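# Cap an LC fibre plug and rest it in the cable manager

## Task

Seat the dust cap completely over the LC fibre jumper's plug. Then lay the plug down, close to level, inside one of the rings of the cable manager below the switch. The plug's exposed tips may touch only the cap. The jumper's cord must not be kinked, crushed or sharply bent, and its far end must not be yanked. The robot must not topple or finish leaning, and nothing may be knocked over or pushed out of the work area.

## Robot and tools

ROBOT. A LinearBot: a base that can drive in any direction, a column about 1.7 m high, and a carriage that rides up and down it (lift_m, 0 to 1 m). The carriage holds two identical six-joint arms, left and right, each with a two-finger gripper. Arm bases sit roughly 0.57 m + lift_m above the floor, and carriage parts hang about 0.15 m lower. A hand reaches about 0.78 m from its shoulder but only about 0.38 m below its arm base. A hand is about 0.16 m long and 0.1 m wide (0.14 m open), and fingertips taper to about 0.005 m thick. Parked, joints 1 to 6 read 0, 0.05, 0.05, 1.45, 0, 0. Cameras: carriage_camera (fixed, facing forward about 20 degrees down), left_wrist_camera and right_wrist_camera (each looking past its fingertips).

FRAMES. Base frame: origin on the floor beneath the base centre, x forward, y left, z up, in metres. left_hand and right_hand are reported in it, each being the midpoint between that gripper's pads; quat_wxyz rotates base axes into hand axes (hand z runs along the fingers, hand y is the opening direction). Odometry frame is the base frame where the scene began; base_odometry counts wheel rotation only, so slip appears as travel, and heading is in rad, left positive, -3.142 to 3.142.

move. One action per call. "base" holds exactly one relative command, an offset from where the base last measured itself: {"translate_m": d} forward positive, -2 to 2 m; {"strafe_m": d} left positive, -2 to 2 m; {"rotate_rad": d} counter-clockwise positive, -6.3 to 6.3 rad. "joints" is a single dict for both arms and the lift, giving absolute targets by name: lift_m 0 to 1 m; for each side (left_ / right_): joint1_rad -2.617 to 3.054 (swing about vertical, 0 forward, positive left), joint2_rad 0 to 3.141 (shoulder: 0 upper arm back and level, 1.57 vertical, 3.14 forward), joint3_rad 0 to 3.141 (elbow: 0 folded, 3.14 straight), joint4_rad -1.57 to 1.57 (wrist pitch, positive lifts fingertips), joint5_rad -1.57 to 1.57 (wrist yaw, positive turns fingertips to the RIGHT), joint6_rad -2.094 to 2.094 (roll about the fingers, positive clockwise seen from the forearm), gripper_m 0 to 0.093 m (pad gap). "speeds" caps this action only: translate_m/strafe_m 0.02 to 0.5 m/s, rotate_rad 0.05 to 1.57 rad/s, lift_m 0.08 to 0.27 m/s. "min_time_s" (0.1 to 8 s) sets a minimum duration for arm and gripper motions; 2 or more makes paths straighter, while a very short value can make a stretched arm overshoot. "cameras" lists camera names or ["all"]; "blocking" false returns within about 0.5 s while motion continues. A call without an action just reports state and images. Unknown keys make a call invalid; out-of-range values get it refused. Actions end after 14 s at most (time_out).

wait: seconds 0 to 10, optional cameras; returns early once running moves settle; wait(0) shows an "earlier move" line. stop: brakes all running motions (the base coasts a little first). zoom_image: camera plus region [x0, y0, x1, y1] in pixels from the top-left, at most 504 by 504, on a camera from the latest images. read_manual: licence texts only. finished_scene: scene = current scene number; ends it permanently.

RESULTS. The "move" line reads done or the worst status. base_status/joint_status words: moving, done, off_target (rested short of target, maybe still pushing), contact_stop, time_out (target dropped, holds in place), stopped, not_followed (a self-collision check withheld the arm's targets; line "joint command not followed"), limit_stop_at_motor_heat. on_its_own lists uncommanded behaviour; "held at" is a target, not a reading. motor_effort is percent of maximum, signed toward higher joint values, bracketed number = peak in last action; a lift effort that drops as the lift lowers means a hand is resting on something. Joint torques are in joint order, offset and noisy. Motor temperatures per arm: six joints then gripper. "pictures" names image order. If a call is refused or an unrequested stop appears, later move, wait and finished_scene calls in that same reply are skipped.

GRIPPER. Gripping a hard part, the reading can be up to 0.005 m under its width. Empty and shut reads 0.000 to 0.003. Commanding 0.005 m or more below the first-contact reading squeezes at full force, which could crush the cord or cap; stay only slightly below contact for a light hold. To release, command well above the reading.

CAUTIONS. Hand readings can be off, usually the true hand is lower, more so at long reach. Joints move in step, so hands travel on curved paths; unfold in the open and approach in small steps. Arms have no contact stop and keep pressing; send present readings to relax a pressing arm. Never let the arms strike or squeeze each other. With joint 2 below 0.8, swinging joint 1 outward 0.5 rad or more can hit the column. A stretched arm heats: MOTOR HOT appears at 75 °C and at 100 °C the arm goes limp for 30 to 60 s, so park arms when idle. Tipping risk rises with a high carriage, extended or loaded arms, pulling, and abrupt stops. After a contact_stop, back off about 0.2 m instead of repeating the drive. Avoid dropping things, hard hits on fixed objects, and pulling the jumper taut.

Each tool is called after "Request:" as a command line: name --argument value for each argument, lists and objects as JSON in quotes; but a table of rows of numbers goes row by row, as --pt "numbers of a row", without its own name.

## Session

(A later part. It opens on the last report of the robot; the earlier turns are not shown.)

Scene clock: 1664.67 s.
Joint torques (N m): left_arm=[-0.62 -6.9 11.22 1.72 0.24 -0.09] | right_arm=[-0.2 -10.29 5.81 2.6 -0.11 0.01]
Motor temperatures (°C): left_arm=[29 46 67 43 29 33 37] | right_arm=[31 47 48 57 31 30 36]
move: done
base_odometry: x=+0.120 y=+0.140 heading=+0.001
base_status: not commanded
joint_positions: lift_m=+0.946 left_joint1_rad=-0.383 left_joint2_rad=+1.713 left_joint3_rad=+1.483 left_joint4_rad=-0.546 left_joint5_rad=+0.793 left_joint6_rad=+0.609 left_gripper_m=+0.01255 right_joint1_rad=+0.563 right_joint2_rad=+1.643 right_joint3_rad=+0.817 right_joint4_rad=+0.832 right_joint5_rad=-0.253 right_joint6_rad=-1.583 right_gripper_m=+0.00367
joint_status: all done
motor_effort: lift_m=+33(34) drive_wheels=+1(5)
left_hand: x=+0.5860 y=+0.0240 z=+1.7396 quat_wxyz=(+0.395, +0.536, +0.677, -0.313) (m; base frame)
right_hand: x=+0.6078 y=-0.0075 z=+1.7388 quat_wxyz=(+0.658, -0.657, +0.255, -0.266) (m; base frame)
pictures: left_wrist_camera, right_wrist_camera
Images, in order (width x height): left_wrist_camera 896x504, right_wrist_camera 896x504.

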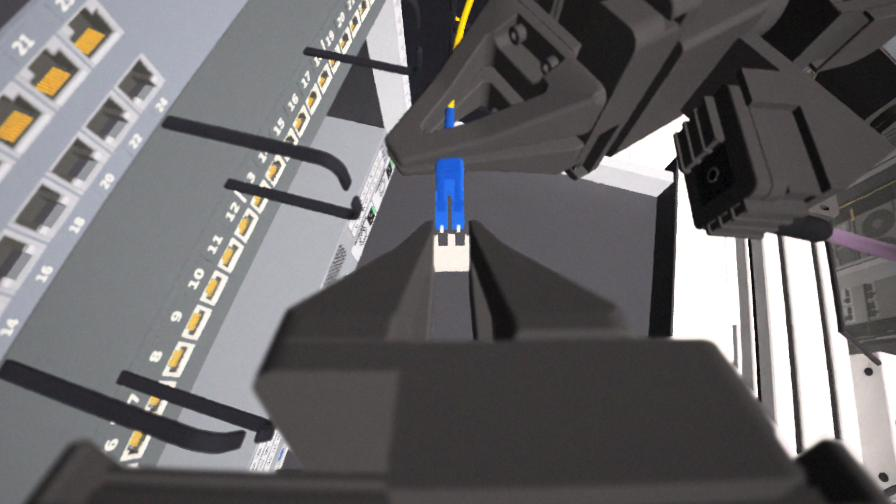

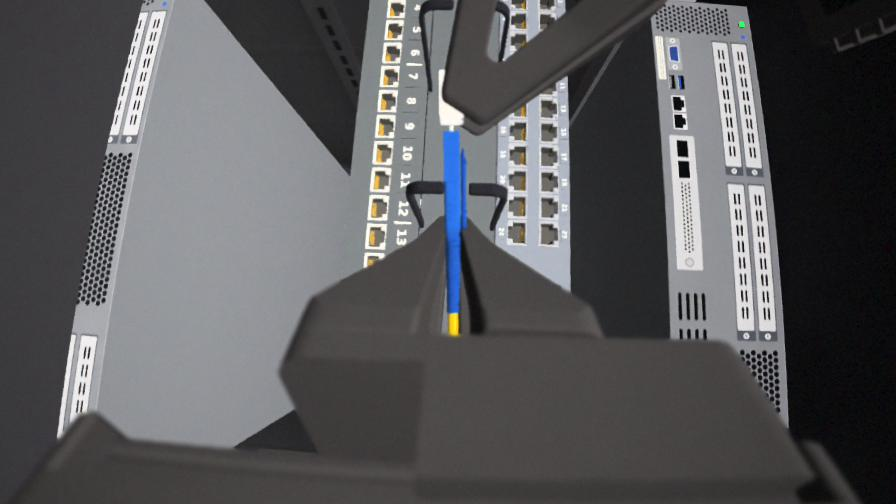

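Request:
move --joints '{"left_joint1_rad": -0.3975, "left_joint2_rad": 1.734, "left_joint3_rad": 1.528, "left_joint4_rad": -0.5275, "left_joint5_rad": 0.7738, "left_joint6_rad": 0.5923}' --min_time_s 1.0 --cameras '["left_wrist_camera", "right_wrist_camera"]'

Request:
zoom_image --camera "right_wrist_camera" --region '[410, 40, 500, 150]'

Request:
zoom_image --camera "left_wrist_camera" --region '[400, 170, 510, 290]'

Scene clock: 1678.20 s.
Joint torques (N m): left_arm=[-0.64 -6.82 11.55 1.74 0.23 -0.1] | right_arm=[-0.18 -10.26 5.81 2.6 -0.11 0.01]
Motor temperatures (°C): left_arm=[29 47 71 43 29 33 37] | right_arm=[31 47 48 57 31 30 36]
move: done
base_odometry: x=+0.120 y=+0.140 heading=+0.001
base_status: not commanded
joint_positions: lift_m=+0.946 left_joint1_rad=-0.389 left_joint2_rad=+1.719 left_joint3_rad=+1.488 left_joint4_rad=-0.543 left_joint5_rad=+0.787 left_joint6_rad=+0.603 left_gripper_m=+0.01255 right_joint1_rad=+0.563 right_joint2_rad=+1.643 right_joint3_rad=+0.817 right_joint4_rad=+0.832 right_joint5_rad=-0.253 right_joint6_rad=-1.583 right_gripper_m=+0.00367
joint_status: all done
motor_effort: lift_m=+34(34) drive_wheels=+1(7)
left_hand: x=+0.5869 y=+0.0215 z=+1.7390 quat_wxyz=(+0.394, +0.536, +0.678, -0.313) (m; base frame)
right_hand: x=+0.6078 y=-0.0075 z=+1.7388 quat_wxyz=(+0.658, -0.657, +0.255, -0.266) (m; base frame)
pictures: left_wrist_camera, right_wrist_camera
Images, in order (width x height): left_wrist_camera 896x504, right_wrist_camera 896x504.

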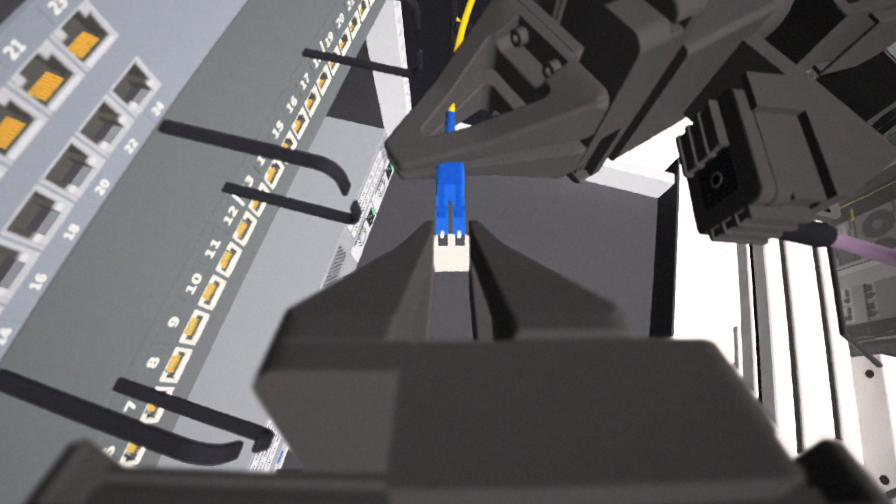

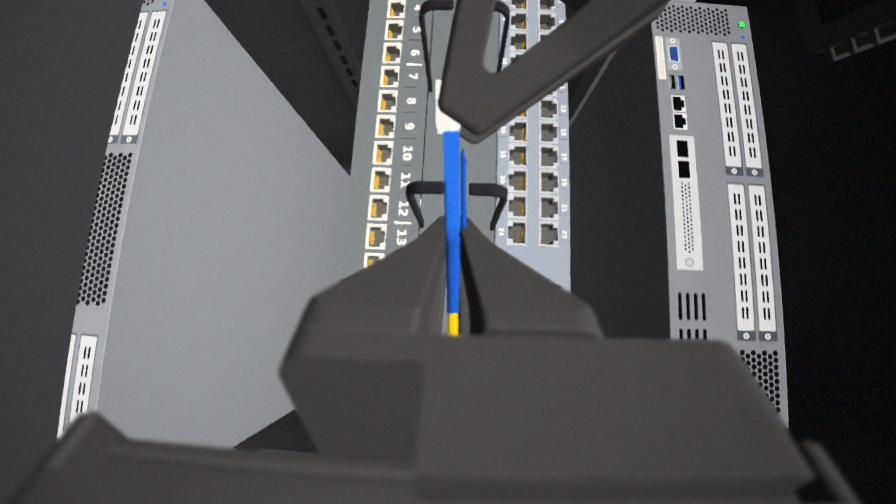

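Scaled by 4.582 from the camera's 896x504 image, which has a finer 1280x720 frame.

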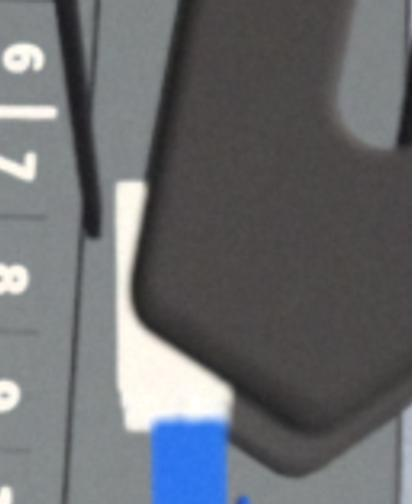

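Scaled by 4.200 from the camera's 896x504 image, which has a finer 1280x720 frame.

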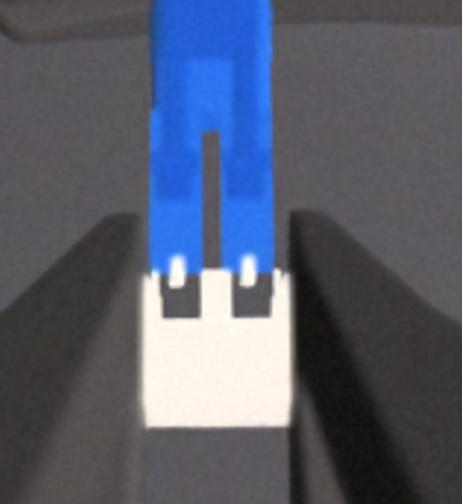

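Request:
move --joints '{"left_joint3_rad": 1.5302, "left_joint5_rad": 0.7715}' --min_time_s 0.8 --cameras '["left_wrist_camera", "right_wrist_camera"]'

Request:
zoom_image --camera "right_wrist_camera" --region '[410, 40, 500, 150]'

Request:
zoom_image --camera "left_wrist_camera" --region '[400, 170, 510, 290]'

Scene clock: 1694.37 s.
Joint torques (N m): left_arm=[-0.64 -6.78 11.74 1.74 0.23 -0.1] | right_arm=[-0.2 -10.28 5.83 2.6 -0.1 0.01]
Motor temperatures (°C): left_arm=[29 47 73 44 29 33 37] | right_arm=[31 48 48 57 31 30 36]
move: done
base_odometry: x=+0.120 y=+0.140 heading=+0.001
base_status: not commanded
joint_positions: lift_m=+0.946 left_joint1_rad=-0.389 left_joint2_rad=+1.719 left_joint3_rad=+1.488 left_joint4_rad=-0.543 left_joint5_rad=+0.785 left_joint6_rad=+0.603 left_gripper_m=+0.01255 right_joint1_rad=+0.563 right_joint2_rad=+1.643 right_joint3_rad=+0.817 right_joint4_rad=+0.832 right_joint5_rad=-0.253 right_joint6_rad=-1.583 right_gripper_m=+0.00367
joint_status: all done
motor_effort: lift_m=+34(34) drive_wheels=+2(6)
left_hand: x=+0.5872 y=+0.0216 z=+1.7388 quat_wxyz=(+0.394, +0.536, +0.678, -0.312) (m; base frame)
right_hand: x=+0.6078 y=-0.0075 z=+1.7388 quat_wxyz=(+0.658, -0.657, +0.255, -0.266) (m; base frame)
pictures: left_wrist_camera, right_wrist_camera
Images, in order (width x height): left_wrist_camera 896x504, right_wrist_camera 896x504.

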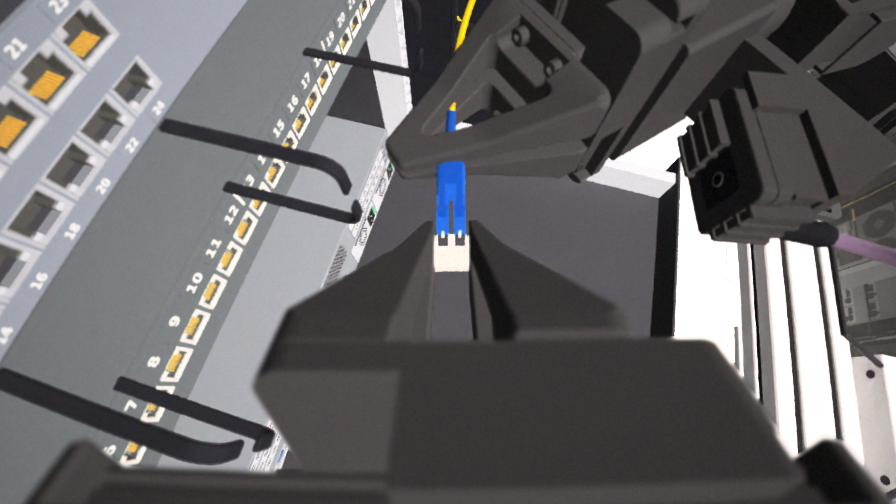

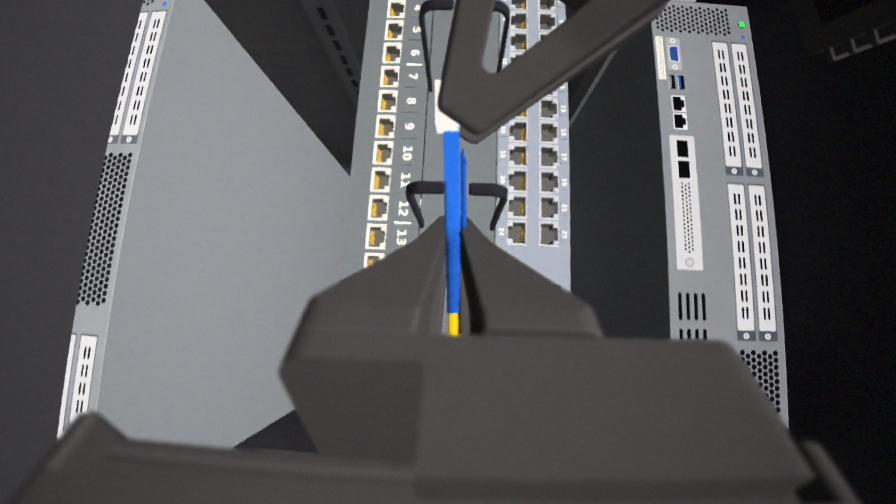

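Scaled by 4.582 from the camera's 896x504 image, which has a finer 1280x720 frame.

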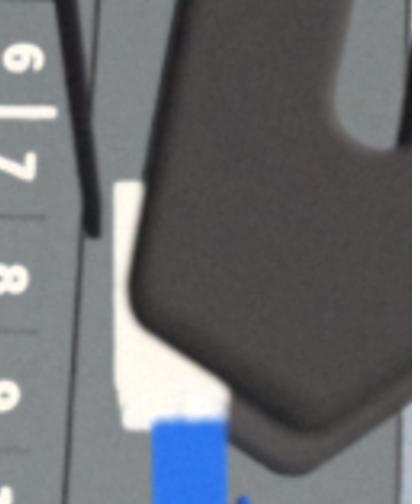

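Scaled by 4.200 from the camera's 896x504 image, which has a finer 1280x720 frame.

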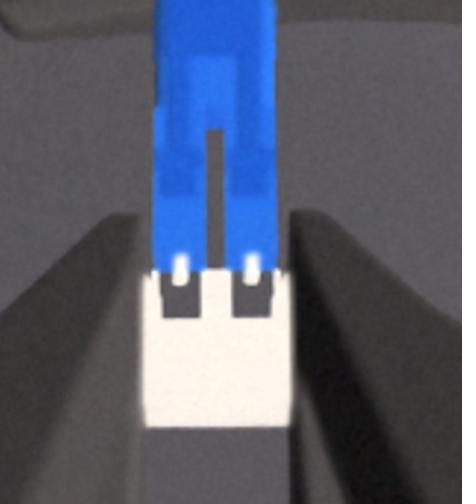

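Request:
move --joints '{"left_joint4_rad": -0.5205}' --min_time_s 0.8

Request:
move --joints '{"left_joint1_rad": -0.4}' --min_time_s 0.8 --cameras '["left_wrist_camera", "right_wrist_camera"]'

Request:
zoom_image --camera "right_wrist_camera" --region '[410, 40, 500, 150]'

Request:
zoom_image --camera "left_wrist_camera" --region '[400, 170, 510, 290]'

Scene clock: 1706.93 s.
Joint torques (N m): left_arm=[-0.64 -6.83 11.71 1.75 0.23 -0.1] | right_arm=[-0.18 -10.26 5.81 2.6 -0.1 0.01]
Motor temperatures (°C): left_arm=[29 48 75 44 29 33 37] | right_arm=[31 48 48 57 31 30 37]
move: done
MOTOR HOT: joint 3 (elbow) of the left arm reports 75 °C; the controller stops that arm at 100 °C. To cool a motor, set the load down, stop pushing, or move to a pose that needs little force.
base_odometry: x=+0.120 y=+0.140 heading=+0.001
base_status: not commanded
joint_positions: lift_m=+0.946 left_joint1_rad=-0.389 left_joint2_rad=+1.719 left_joint3_rad=+1.488 left_joint4_rad=-0.536 left_joint5_rad=+0.785 left_joint6_rad=+0.603 left_gripper_m=+0.01255 right_joint1_rad=+0.563 right_joint2_rad=+1.643 right_joint3_rad=+0.817 right_joint4_rad=+0.832 right_joint5_rad=-0.253 right_joint6_rad=-1.583 right_gripper_m=+0.00367
joint_status: all done
motor_effort: lift_m=+34(34) drive_wheels=+2(5)
left_hand: x=+0.5881 y=+0.0213 z=+1.7398 quat_wxyz=(+0.397, +0.536, +0.677, -0.311) (m; base frame)
right_hand: x=+0.6078 y=-0.0075 z=+1.7388 quat_wxyz=(+0.658, -0.657, +0.255, -0.266) (m; base frame)
pictures: none

Scene clock: 1708.03 s.
Joint torques (N m): left_arm=[-0.55 -6.83 11.67 1.75 0.23 -0.1] | right_arm=[-0.2 -10.29 5.82 2.6 -0.11 0.01]
Motor temperatures (°C): left_arm=[29 48 75 44 29 33 37] | right_arm=[31 48 48 57 31 30 37]
move: done
MOTOR HOT: still on. Joint 3 (elbow) of the left arm reports 75 °C.
base_odometry: x=+0.120 y=+0.140 heading=+0.001
base_status: not commanded
joint_positions: lift_m=+0.946 left_joint1_rad=-0.393 left_joint2_rad=+1.719 left_joint3_rad=+1.488 left_joint4_rad=-0.536 left_joint5_rad=+0.784 left_joint6_rad=+0.603 left_gripper_m=+0.01255 right_joint1_rad=+0.563 right_joint2_rad=+1.643 right_joint3_rad=+0.817 right_joint4_rad=+0.832 right_joint5_rad=-0.253 right_joint6_rad=-1.583 right_gripper_m=+0.00367
joint_status: all done
motor_effort: lift_m=+34(34) drive_wheels=-1(4)
left_hand: x=+0.5870 y=+0.0199 z=+1.7397 quat_wxyz=(+0.397, +0.538, +0.676, -0.312) (m; base frame)
right_hand: x=+0.6078 y=-0.0075 z=+1.7388 quat_wxyz=(+0.658, -0.657, +0.255, -0.266) (m; base frame)
pictures: left_wrist_camera, right_wrist_camera
Images, in order (width x height): left_wrist_camera 896x504, right_wrist_camera 896x504.

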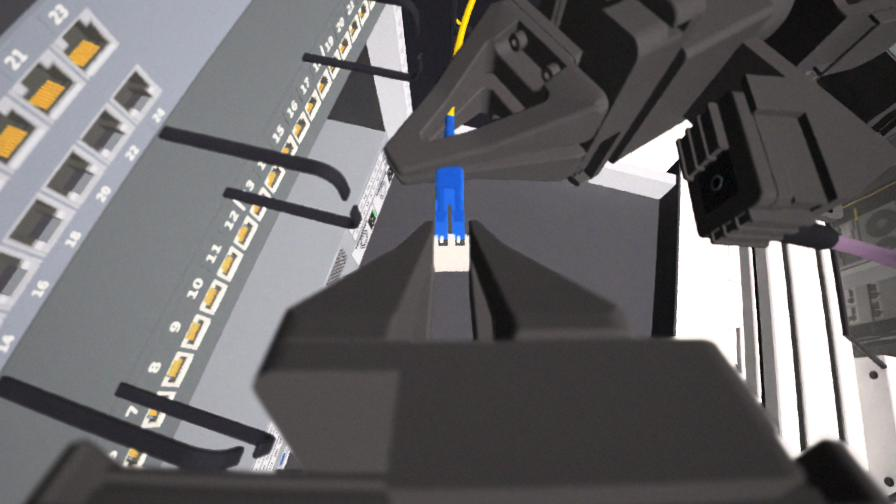

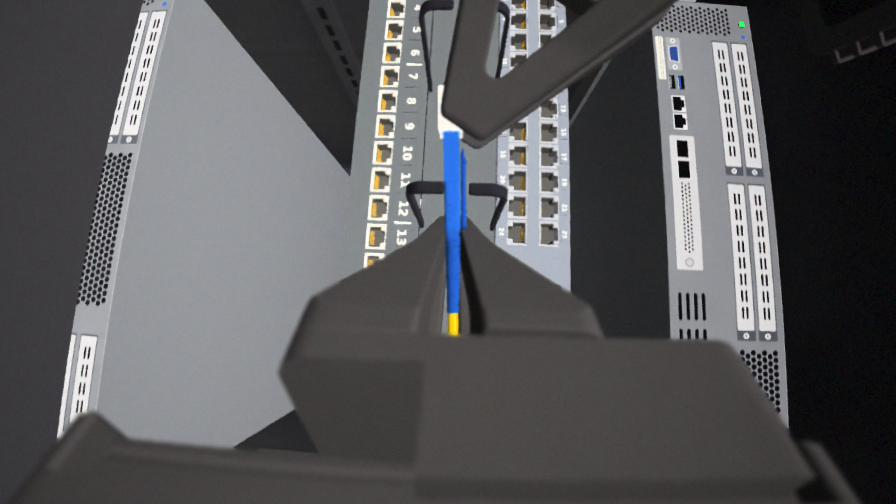

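Scaled by 4.582 from the camera's 896x504 image, which has a finer 1280x720 frame.

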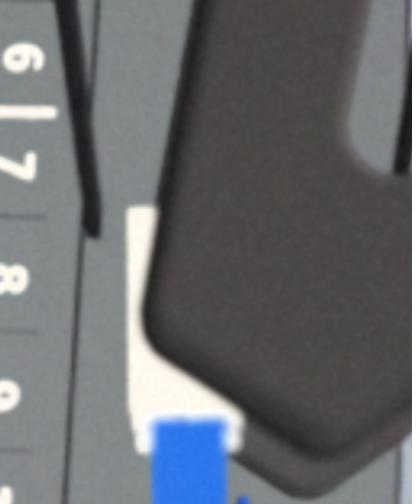

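Scaled by 4.200 from the camera's 896x504 image, which has a finer 1280x720 frame.

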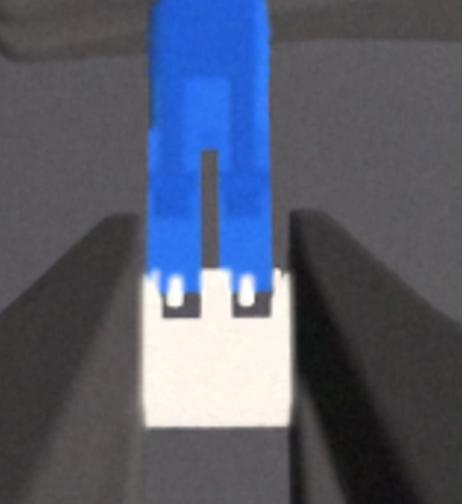

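Request:
move --joints '{"left_joint1_rad": -0.4085, "left_joint2_rad": 1.7426, "left_joint3_rad": 1.5362, "left_joint4_rad": -0.5138, "left_joint5_rad": 0.763, "left_joint6_rad": 0.5848}' --min_time_s 1.0 --cameras '["left_wrist_camera", "right_wrist_camera"]'

Request:
zoom_image --camera "right_wrist_camera" --region '[410, 50, 500, 160]'

Request:
zoom_image --camera "left_wrist_camera" --region '[400, 170, 510, 290]'

Scene clock: 1722.47 s.
Joint torques (N m): left_arm=[-0.64 -6.76 11.52 1.77 0.22 -0.09] | right_arm=[-0.18 -10.26 5.82 2.6 -0.11 0.01]
Motor temperatures (°C): left_arm=[29 48 76 43 29 33 37] | right_arm=[31 48 48 57 31 30 37]
move: done
MOTOR HOT: still on. Joint 3 (elbow) of the left arm reports 76 °C.
base_odometry: x=+0.120 y=+0.140 heading=+0.001
base_status: not commanded
joint_positions: lift_m=+0.946 left_joint1_rad=-0.400 left_joint2_rad=+1.727 left_joint3_rad=+1.496 left_joint4_rad=-0.530 left_joint5_rad=+0.777 left_joint6_rad=+0.596 left_gripper_m=+0.01255 right_joint1_rad=+0.563 right_joint2_rad=+1.643 right_joint3_rad=+0.817 right_joint4_rad=+0.833 right_joint5_rad=-0.253 right_joint6_rad=-1.583 right_gripper_m=+0.00367
joint_status: all done
motor_effort: lift_m=+33(34) drive_wheels=+2(5)
left_hand: x=+0.5885 y=+0.0168 z=+1.7400 quat_wxyz=(+0.397, +0.537, +0.676, -0.311) (m; base frame)
right_hand: x=+0.6078 y=-0.0075 z=+1.7388 quat_wxyz=(+0.658, -0.657, +0.255, -0.266) (m; base frame)
pictures: left_wrist_camera, right_wrist_camera
Images, in order (width x height): left_wrist_camera 896x504, right_wrist_camera 896x504.

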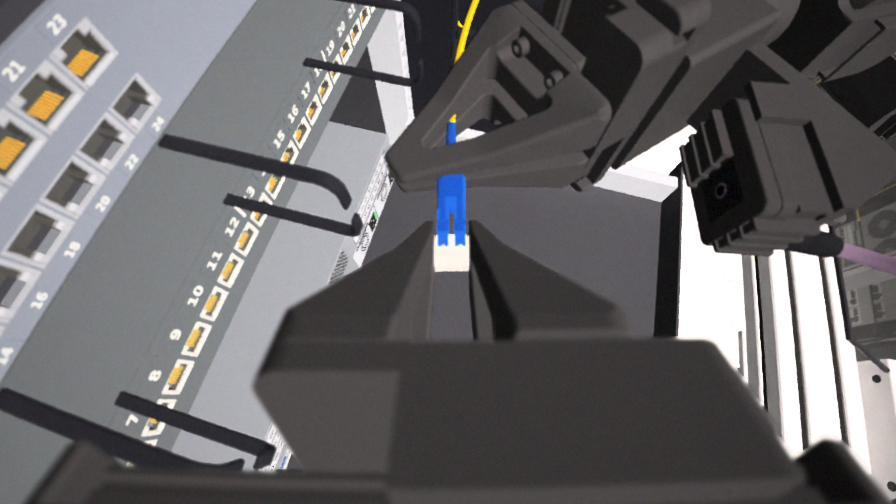

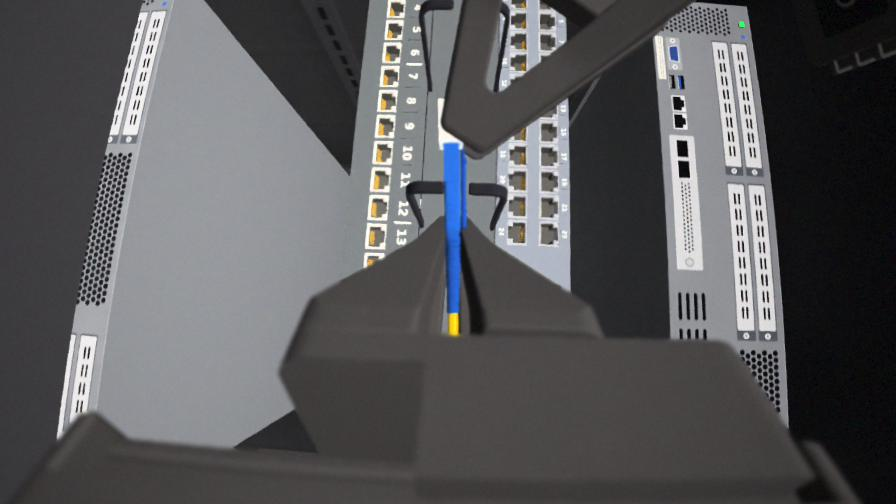

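Scaled by 4.582 from the camera's 896x504 image, which has a finer 1280x720 frame.

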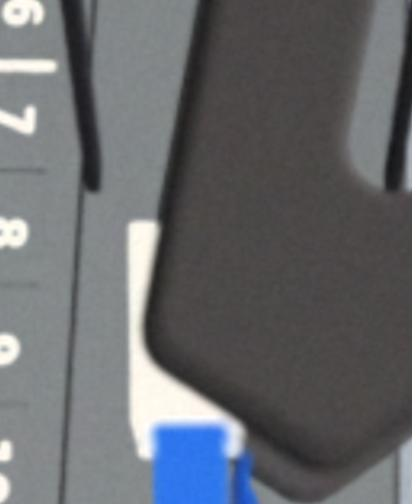

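Scaled by 4.200 from the camera's 896x504 image, which has a finer 1280x720 frame.

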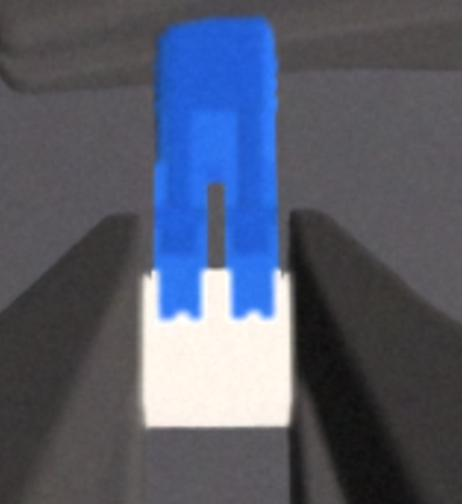

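Request:
move --joints '{"left_joint1_rad": -0.4175, "left_joint2_rad": 1.7512, "left_joint3_rad": 1.5447, "left_joint4_rad": -0.508, "left_joint5_rad": 0.758, "left_joint6_rad": 0.5772}' --min_time_s 1.0 --cameras '["left_wrist_camera", "right_wrist_camera"]'

Request:
zoom_image --camera "right_wrist_camera" --region '[410, 60, 500, 170]'

Request:
zoom_image --camera "left_wrist_camera" --region '[400, 170, 510, 290]'

Scene clock: 1729.70 s.
Joint torques (N m): left_arm=[-1.01 -6.64 11.58 1.82 0.24 -0.09] | right_arm=[0.09 -10.26 5.82 2.6 -0.13 0]
Motor temperatures (°C): left_arm=[29 47 74 43 29 33 37] | right_arm=[31 48 48 57 31 30 37]
move: done
MOTOR HOT: still on. Joint 3 (elbow) of the left arm reports 74 °C.
base_odometry: x=+0.120 y=+0.140 heading=+0.001
base_status: not commanded
joint_positions: lift_m=+0.946 left_joint1_rad=-0.405 left_joint2_rad=+1.733 left_joint3_rad=+1.505 left_joint4_rad=-0.529 left_joint5_rad=+0.769 left_joint6_rad=+0.588 left_gripper_m=+0.01255 right_joint1_rad=+0.561 right_joint2_rad=+1.643 right_joint3_rad=+0.817 right_joint4_rad=+0.833 right_joint5_rad=-0.250 right_joint6_rad=-1.583 right_gripper_m=+0.00367
joint_status: all done
motor_effort: lift_m=+33(34) drive_wheels=-3(7)
left_hand: x=+0.5900 y=+0.0148 z=+1.7399 quat_wxyz=(+0.397, +0.536, +0.678, -0.309) (m; base frame)
right_hand: x=+0.6089 y=-0.0089 z=+1.7388 quat_wxyz=(+0.657, -0.656, +0.257, -0.268) (m; base frame)
pictures: left_wrist_camera, right_wrist_camera
Images, in order (width x height): left_wrist_camera 896x504, right_wrist_camera 896x504.

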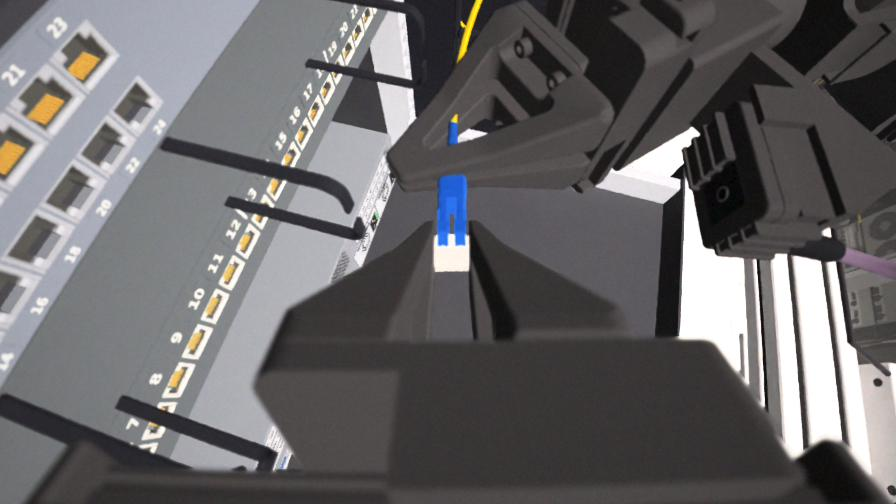

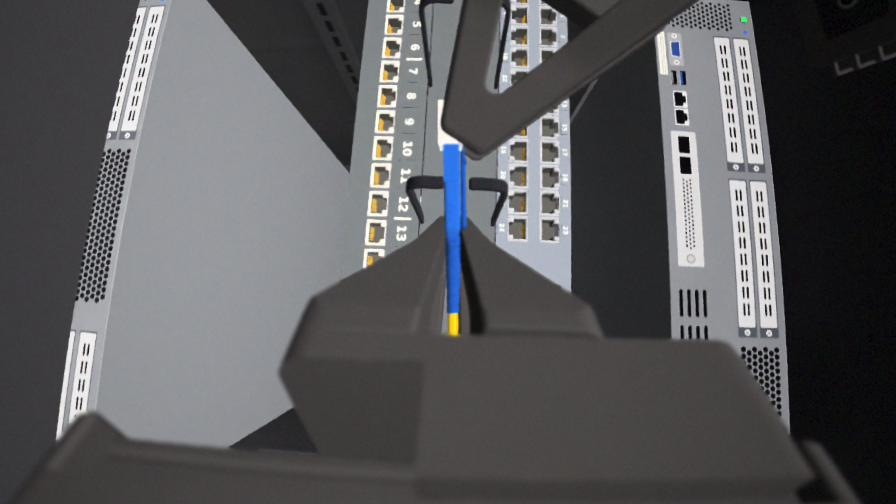

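Scaled by 4.582 from the camera's 896x504 image, which has a finer 1280x720 frame.

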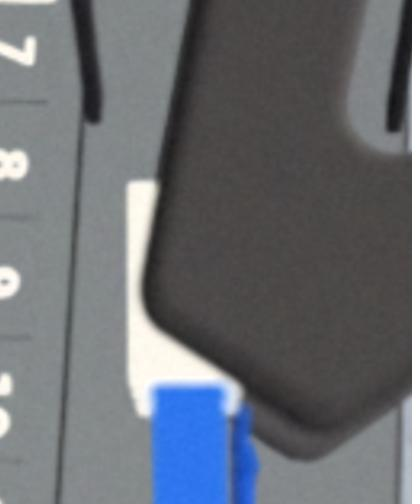

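Scaled by 4.200 from the camera's 896x504 image, which has a finer 1280x720 frame.

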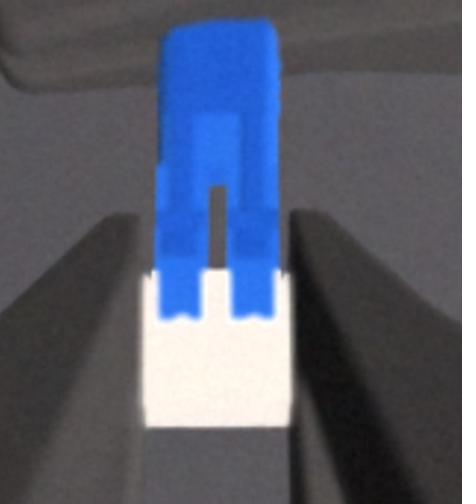

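Request:
move --joints '{"left_joint1_rad": -0.435, "left_joint2_rad": 1.768, "left_joint3_rad": 1.561, "left_joint4_rad": -0.496, "left_joint5_rad": 0.748, "left_joint6_rad": 0.562, "right_joint1_rad": 0.582, "right_joint2_rad": 1.628, "right_joint3_rad": 0.811, "right_joint5_rad": -0.242}' --min_time_s 1.5 --cameras '["left_wrist_camera", "right_wrist_camera"]'

Request:
zoom_image --camera "right_wrist_camera" --region '[410, 60, 500, 170]'

Request:
zoom_image --camera "left_wrist_camera" --region '[400, 170, 510, 290]'

Scene clock: 1793.40 s.
Joint torques (N m): left_arm=[-1.52 -6.68 11.48 1.9 0.3 -0.09] | right_arm=[1.94 -9.51 6.54 2.6 -0.22 0]
Motor temperatures (°C): left_arm=[29 45 77 43 29 33 37] | right_arm=[31 48 47 57 31 30 37]
move: done
MOTOR HOT: still on. Joint 3 (elbow) of the left arm reports 77 °C.
base_odometry: x=+0.120 y=+0.140 heading=+0.001
base_status: not commanded
joint_positions: lift_m=+0.946 left_joint1_rad=-0.416 left_joint2_rad=+1.748 left_joint3_rad=+1.522 left_joint4_rad=-0.521 left_joint5_rad=+0.752 left_joint6_rad=+0.574 left_gripper_m=+0.01255 right_joint1_rad=+0.562 right_joint2_rad=+1.643 right_joint3_rad=+0.817 right_joint4_rad=+0.833 right_joint5_rad=-0.222 right_joint6_rad=-1.583 right_gripper_m=+0.00367
joint_status: all done
motor_effort: lift_m=+34(34) drive_wheels=+2(7)
left_hand: x=+0.5939 y=+0.0099 z=+1.7399 quat_wxyz=(+0.398, +0.534, +0.681, -0.306) (m; base frame)
right_hand: x=+0.6119 y=-0.0117 z=+1.7389 quat_wxyz=(+0.654, -0.653, +0.265, -0.276) (m; base frame)
pictures: left_wrist_camera, right_wrist_camera
Images, in order (width x height): left_wrist_camera 896x504, right_wrist_camera 896x504.

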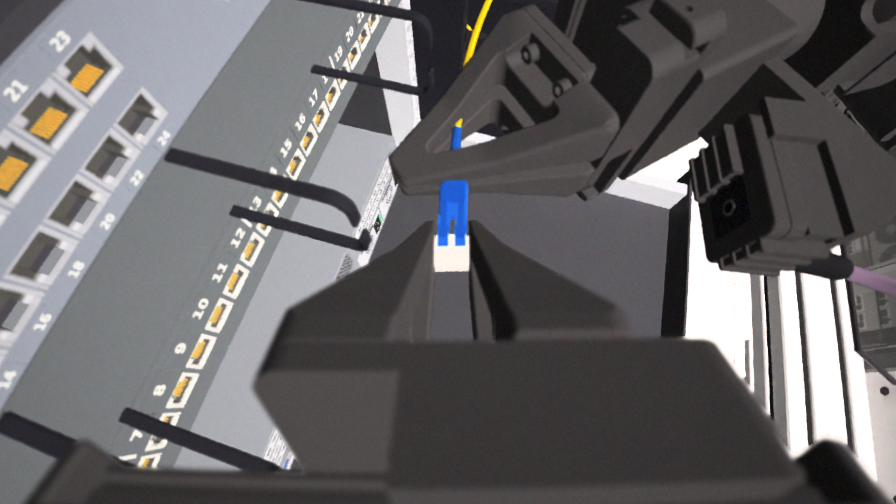

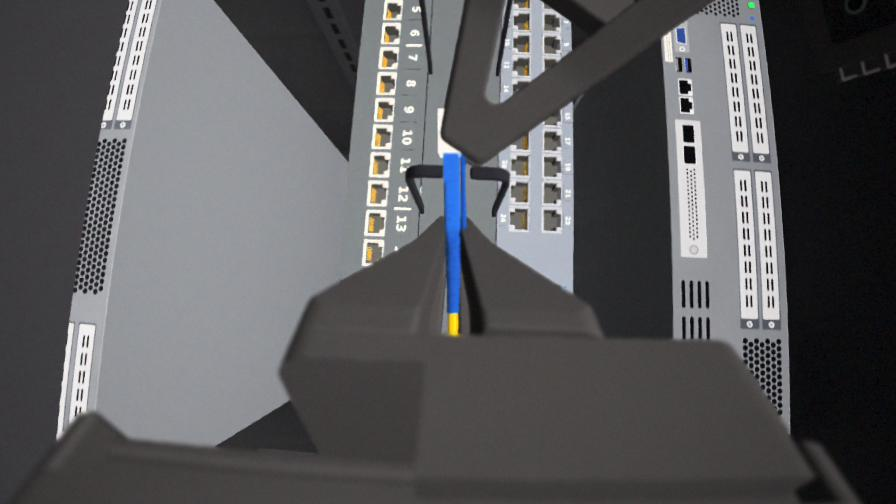

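Scaled by 4.582 from the camera's 896x504 image, which has a finer 1280x720 frame.

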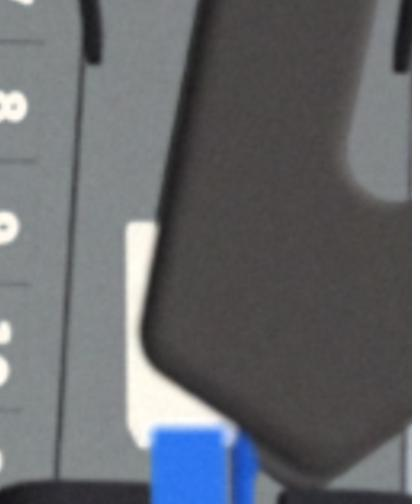

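Scaled by 4.200 from the camera's 896x504 image, which has a finer 1280x720 frame.

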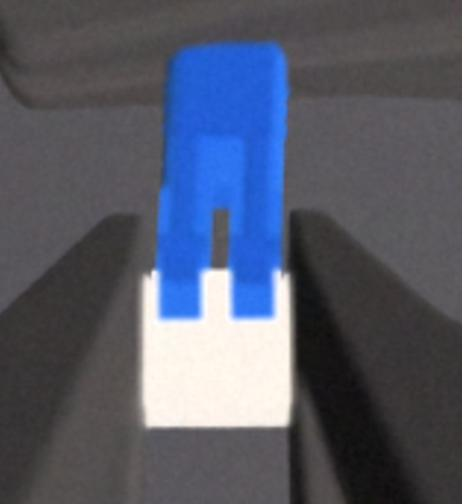

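Request:
move --joints '{"left_joint1_rad": -0.4525, "left_joint2_rad": 1.785, "left_joint3_rad": 1.578, "left_joint4_rad": -0.484, "left_joint5_rad": 0.738, "left_joint6_rad": 0.547, "right_joint1_rad": 0.605, "right_joint2_rad": 1.636, "right_joint3_rad": 0.819, "right_joint5_rad": -0.265}' --min_time_s 1.5 --cameras '["left_wrist_camera", "right_wrist_camera"]'

Request:
zoom_image --camera "right_wrist_camera" --region '[410, 60, 500, 170]'

Request:
zoom_image --camera "left_wrist_camera" --region '[400, 170, 510, 290]'

Scene clock: 1810.83 s.
Joint torques (N m): left_arm=[-2.4 -6.43 11.78 2.03 0.34 -0.11] | right_arm=[3.9 -8.76 7.25 2.71 -0.75 0]
Motor temperatures (°C): left_arm=[29 47 77 45 29 33 37] | right_arm=[31 48 47 57 31 30 37]
move: off_target
MOTOR HOT: still on. Joint 3 (elbow) of the left arm reports 77 °C.
base_odometry: x=+0.120 y=+0.140 heading=+0.001
base_status: not commanded
joint_positions: lift_m=+0.946 left_joint1_rad=-0.422 left_joint2_rad=+1.761 left_joint3_rad=+1.535 left_joint4_rad=-0.521 left_joint5_rad=+0.736 left_joint6_rad=+0.560 left_gripper_m=+0.01255 right_joint1_rad=+0.566 right_joint2_rad=+1.643 right_joint3_rad=+0.817 right_joint4_rad=+0.826 right_joint5_rad=-0.196 right_joint6_rad=-1.583 right_gripper_m=+0.00367
joint_status: left_joint1_rad off_target (ended at -0.422, target -0.453); right_joint1_rad off_target (ended at +0.566, target +0.605); right_joint5_rad off_target (ended at -0.196, target -0.265); the others done
motor_effort: lift_m=+34(34) drive_wheels=+2(4)
left_hand: x=+0.5972 y=+0.0074 z=+1.7382 quat_wxyz=(+0.396, +0.530, +0.686, -0.303) (m; base frame)
right_hand: x=+0.6141 y=-0.0136 z=+1.7372 quat_wxyz=(+0.648, -0.652, +0.274, -0.282) (m; base frame)
pictures: left_wrist_camera, right_wrist_camera
Images, in order (width x height): left_wrist_camera 896x504, right_wrist_camera 896x504.

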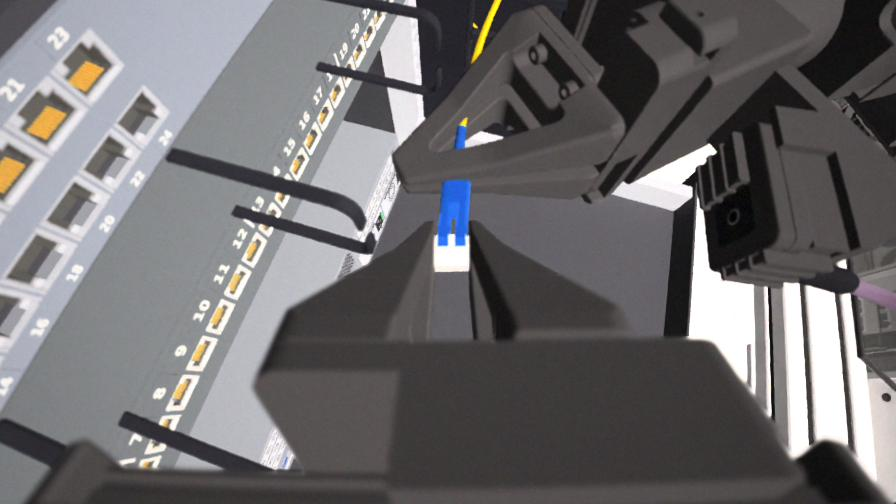

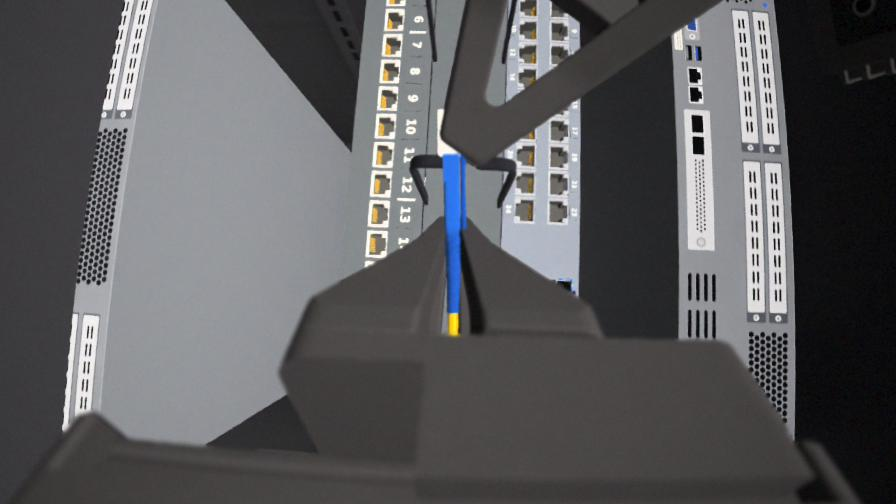

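Scaled by 4.582 from the camera's 896x504 image, which has a finer 1280x720 frame.

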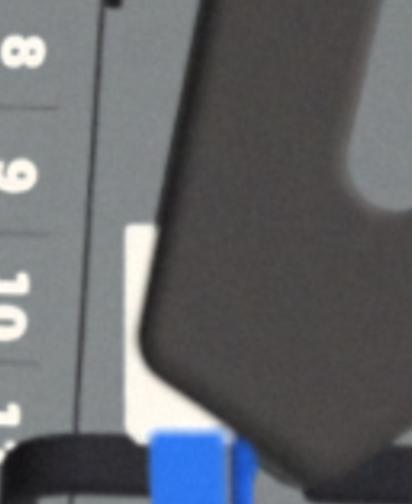

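Scaled by 4.200 from the camera's 896x504 image, which has a finer 1280x720 frame.

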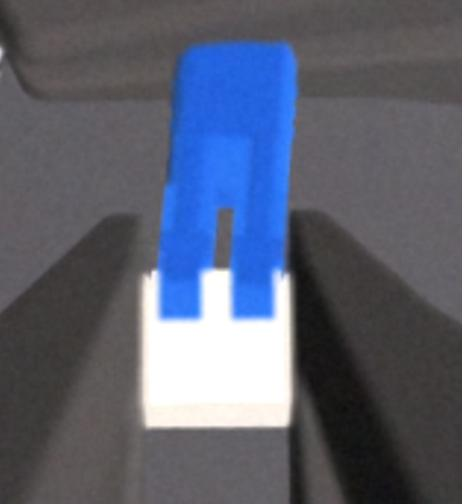

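Request:
move --joints '{"left_joint4_rad": -0.462, "right_joint5_rad": -0.34}' --min_time_s 1.0 --cameras '["left_wrist_camera", "right_wrist_camera"]'

Request:
zoom_image --camera "right_wrist_camera" --region '[410, 60, 500, 170]'

Request:
zoom_image --camera "left_wrist_camera" --region '[400, 170, 510, 290]'

Scene clock: 1825.87 s.
Joint torques (N m): left_arm=[-2.4 -6.42 11.79 2.34 0.36 -0.11] | right_arm=[3.9 -8.8 7.24 2.75 -1.41 0.01]
Motor temperatures (°C): left_arm=[30 46 74 46 29 33 37] | right_arm=[32 47 47 56 32 30 37]
move: off_target
MOTOR HOT: still on. Joint 3 (elbow) of the left arm reports 74 °C.
base_odometry: x=+0.120 y=+0.140 heading=+0.001
base_status: not commanded
joint_positions: lift_m=+0.946 left_joint1_rad=-0.422 left_joint2_rad=+1.761 left_joint3_rad=+1.535 left_joint4_rad=-0.527 left_joint5_rad=+0.735 left_joint6_rad=+0.560 left_gripper_m=+0.01255 right_joint1_rad=+0.566 right_joint2_rad=+1.643 right_joint3_rad=+0.817 right_joint4_rad=+0.822 right_joint5_rad=-0.206 right_joint6_rad=-1.583 right_gripper_m=+0.00367
joint_status: left_joint4_rad off_target (ended at -0.527, target -0.462); right_joint5_rad off_target (ended at -0.206, target -0.340)
motor_effort: lift_m=+34(34) drive_wheels=+5(6)
left_hand: x=+0.5966 y=+0.0078 z=+1.7372 quat_wxyz=(+0.393, +0.530, +0.688, -0.303) (m; base frame)
right_hand: x=+0.6129 y=-0.0123 z=+1.7362 quat_wxyz=(+0.649, -0.654, +0.272, -0.278) (m; base frame)
pictures: left_wrist_camera, right_wrist_camera
Images, in order (width x height): left_wrist_camera 896x504, right_wrist_camera 896x504.

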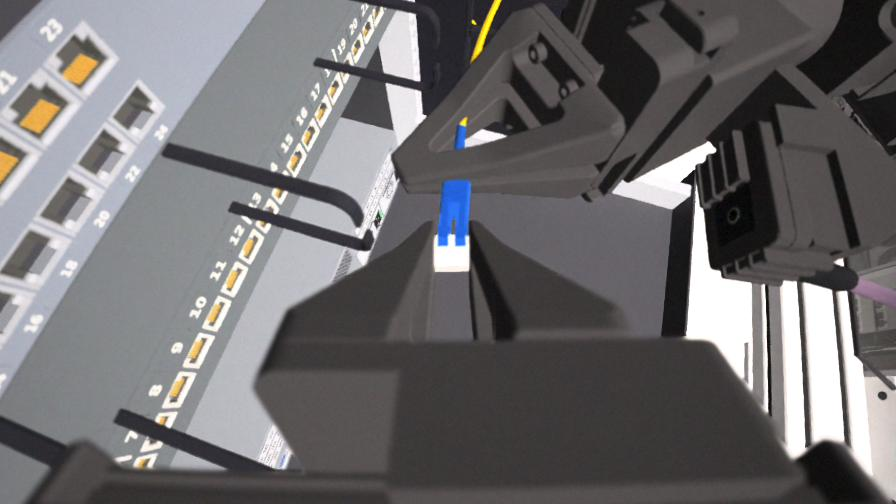

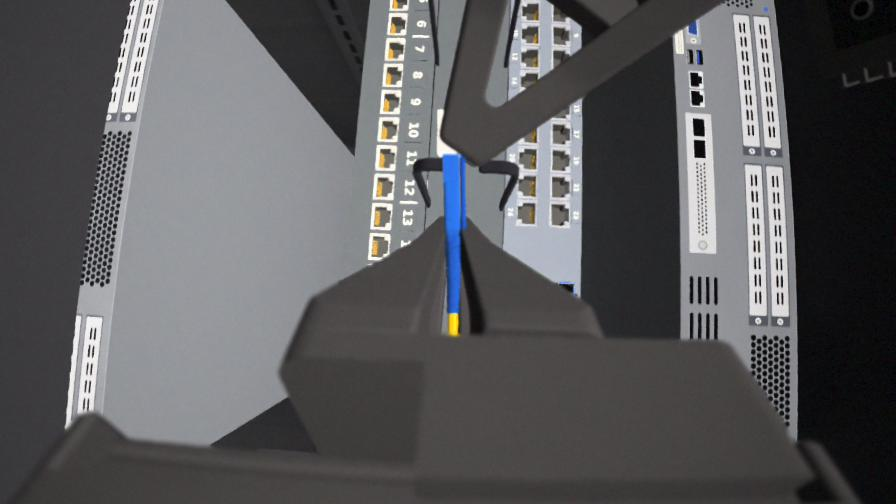

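Scaled by 4.582 from the camera's 896x504 image, which has a finer 1280x720 frame.

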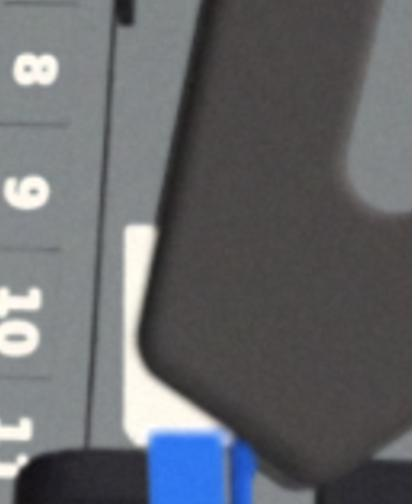

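Scaled by 4.200 from the camera's 896x504 image, which has a finer 1280x720 frame.

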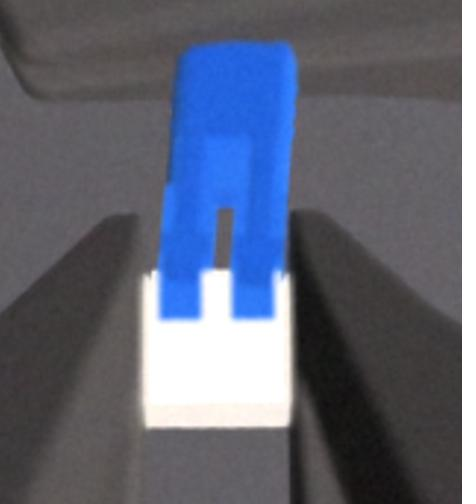

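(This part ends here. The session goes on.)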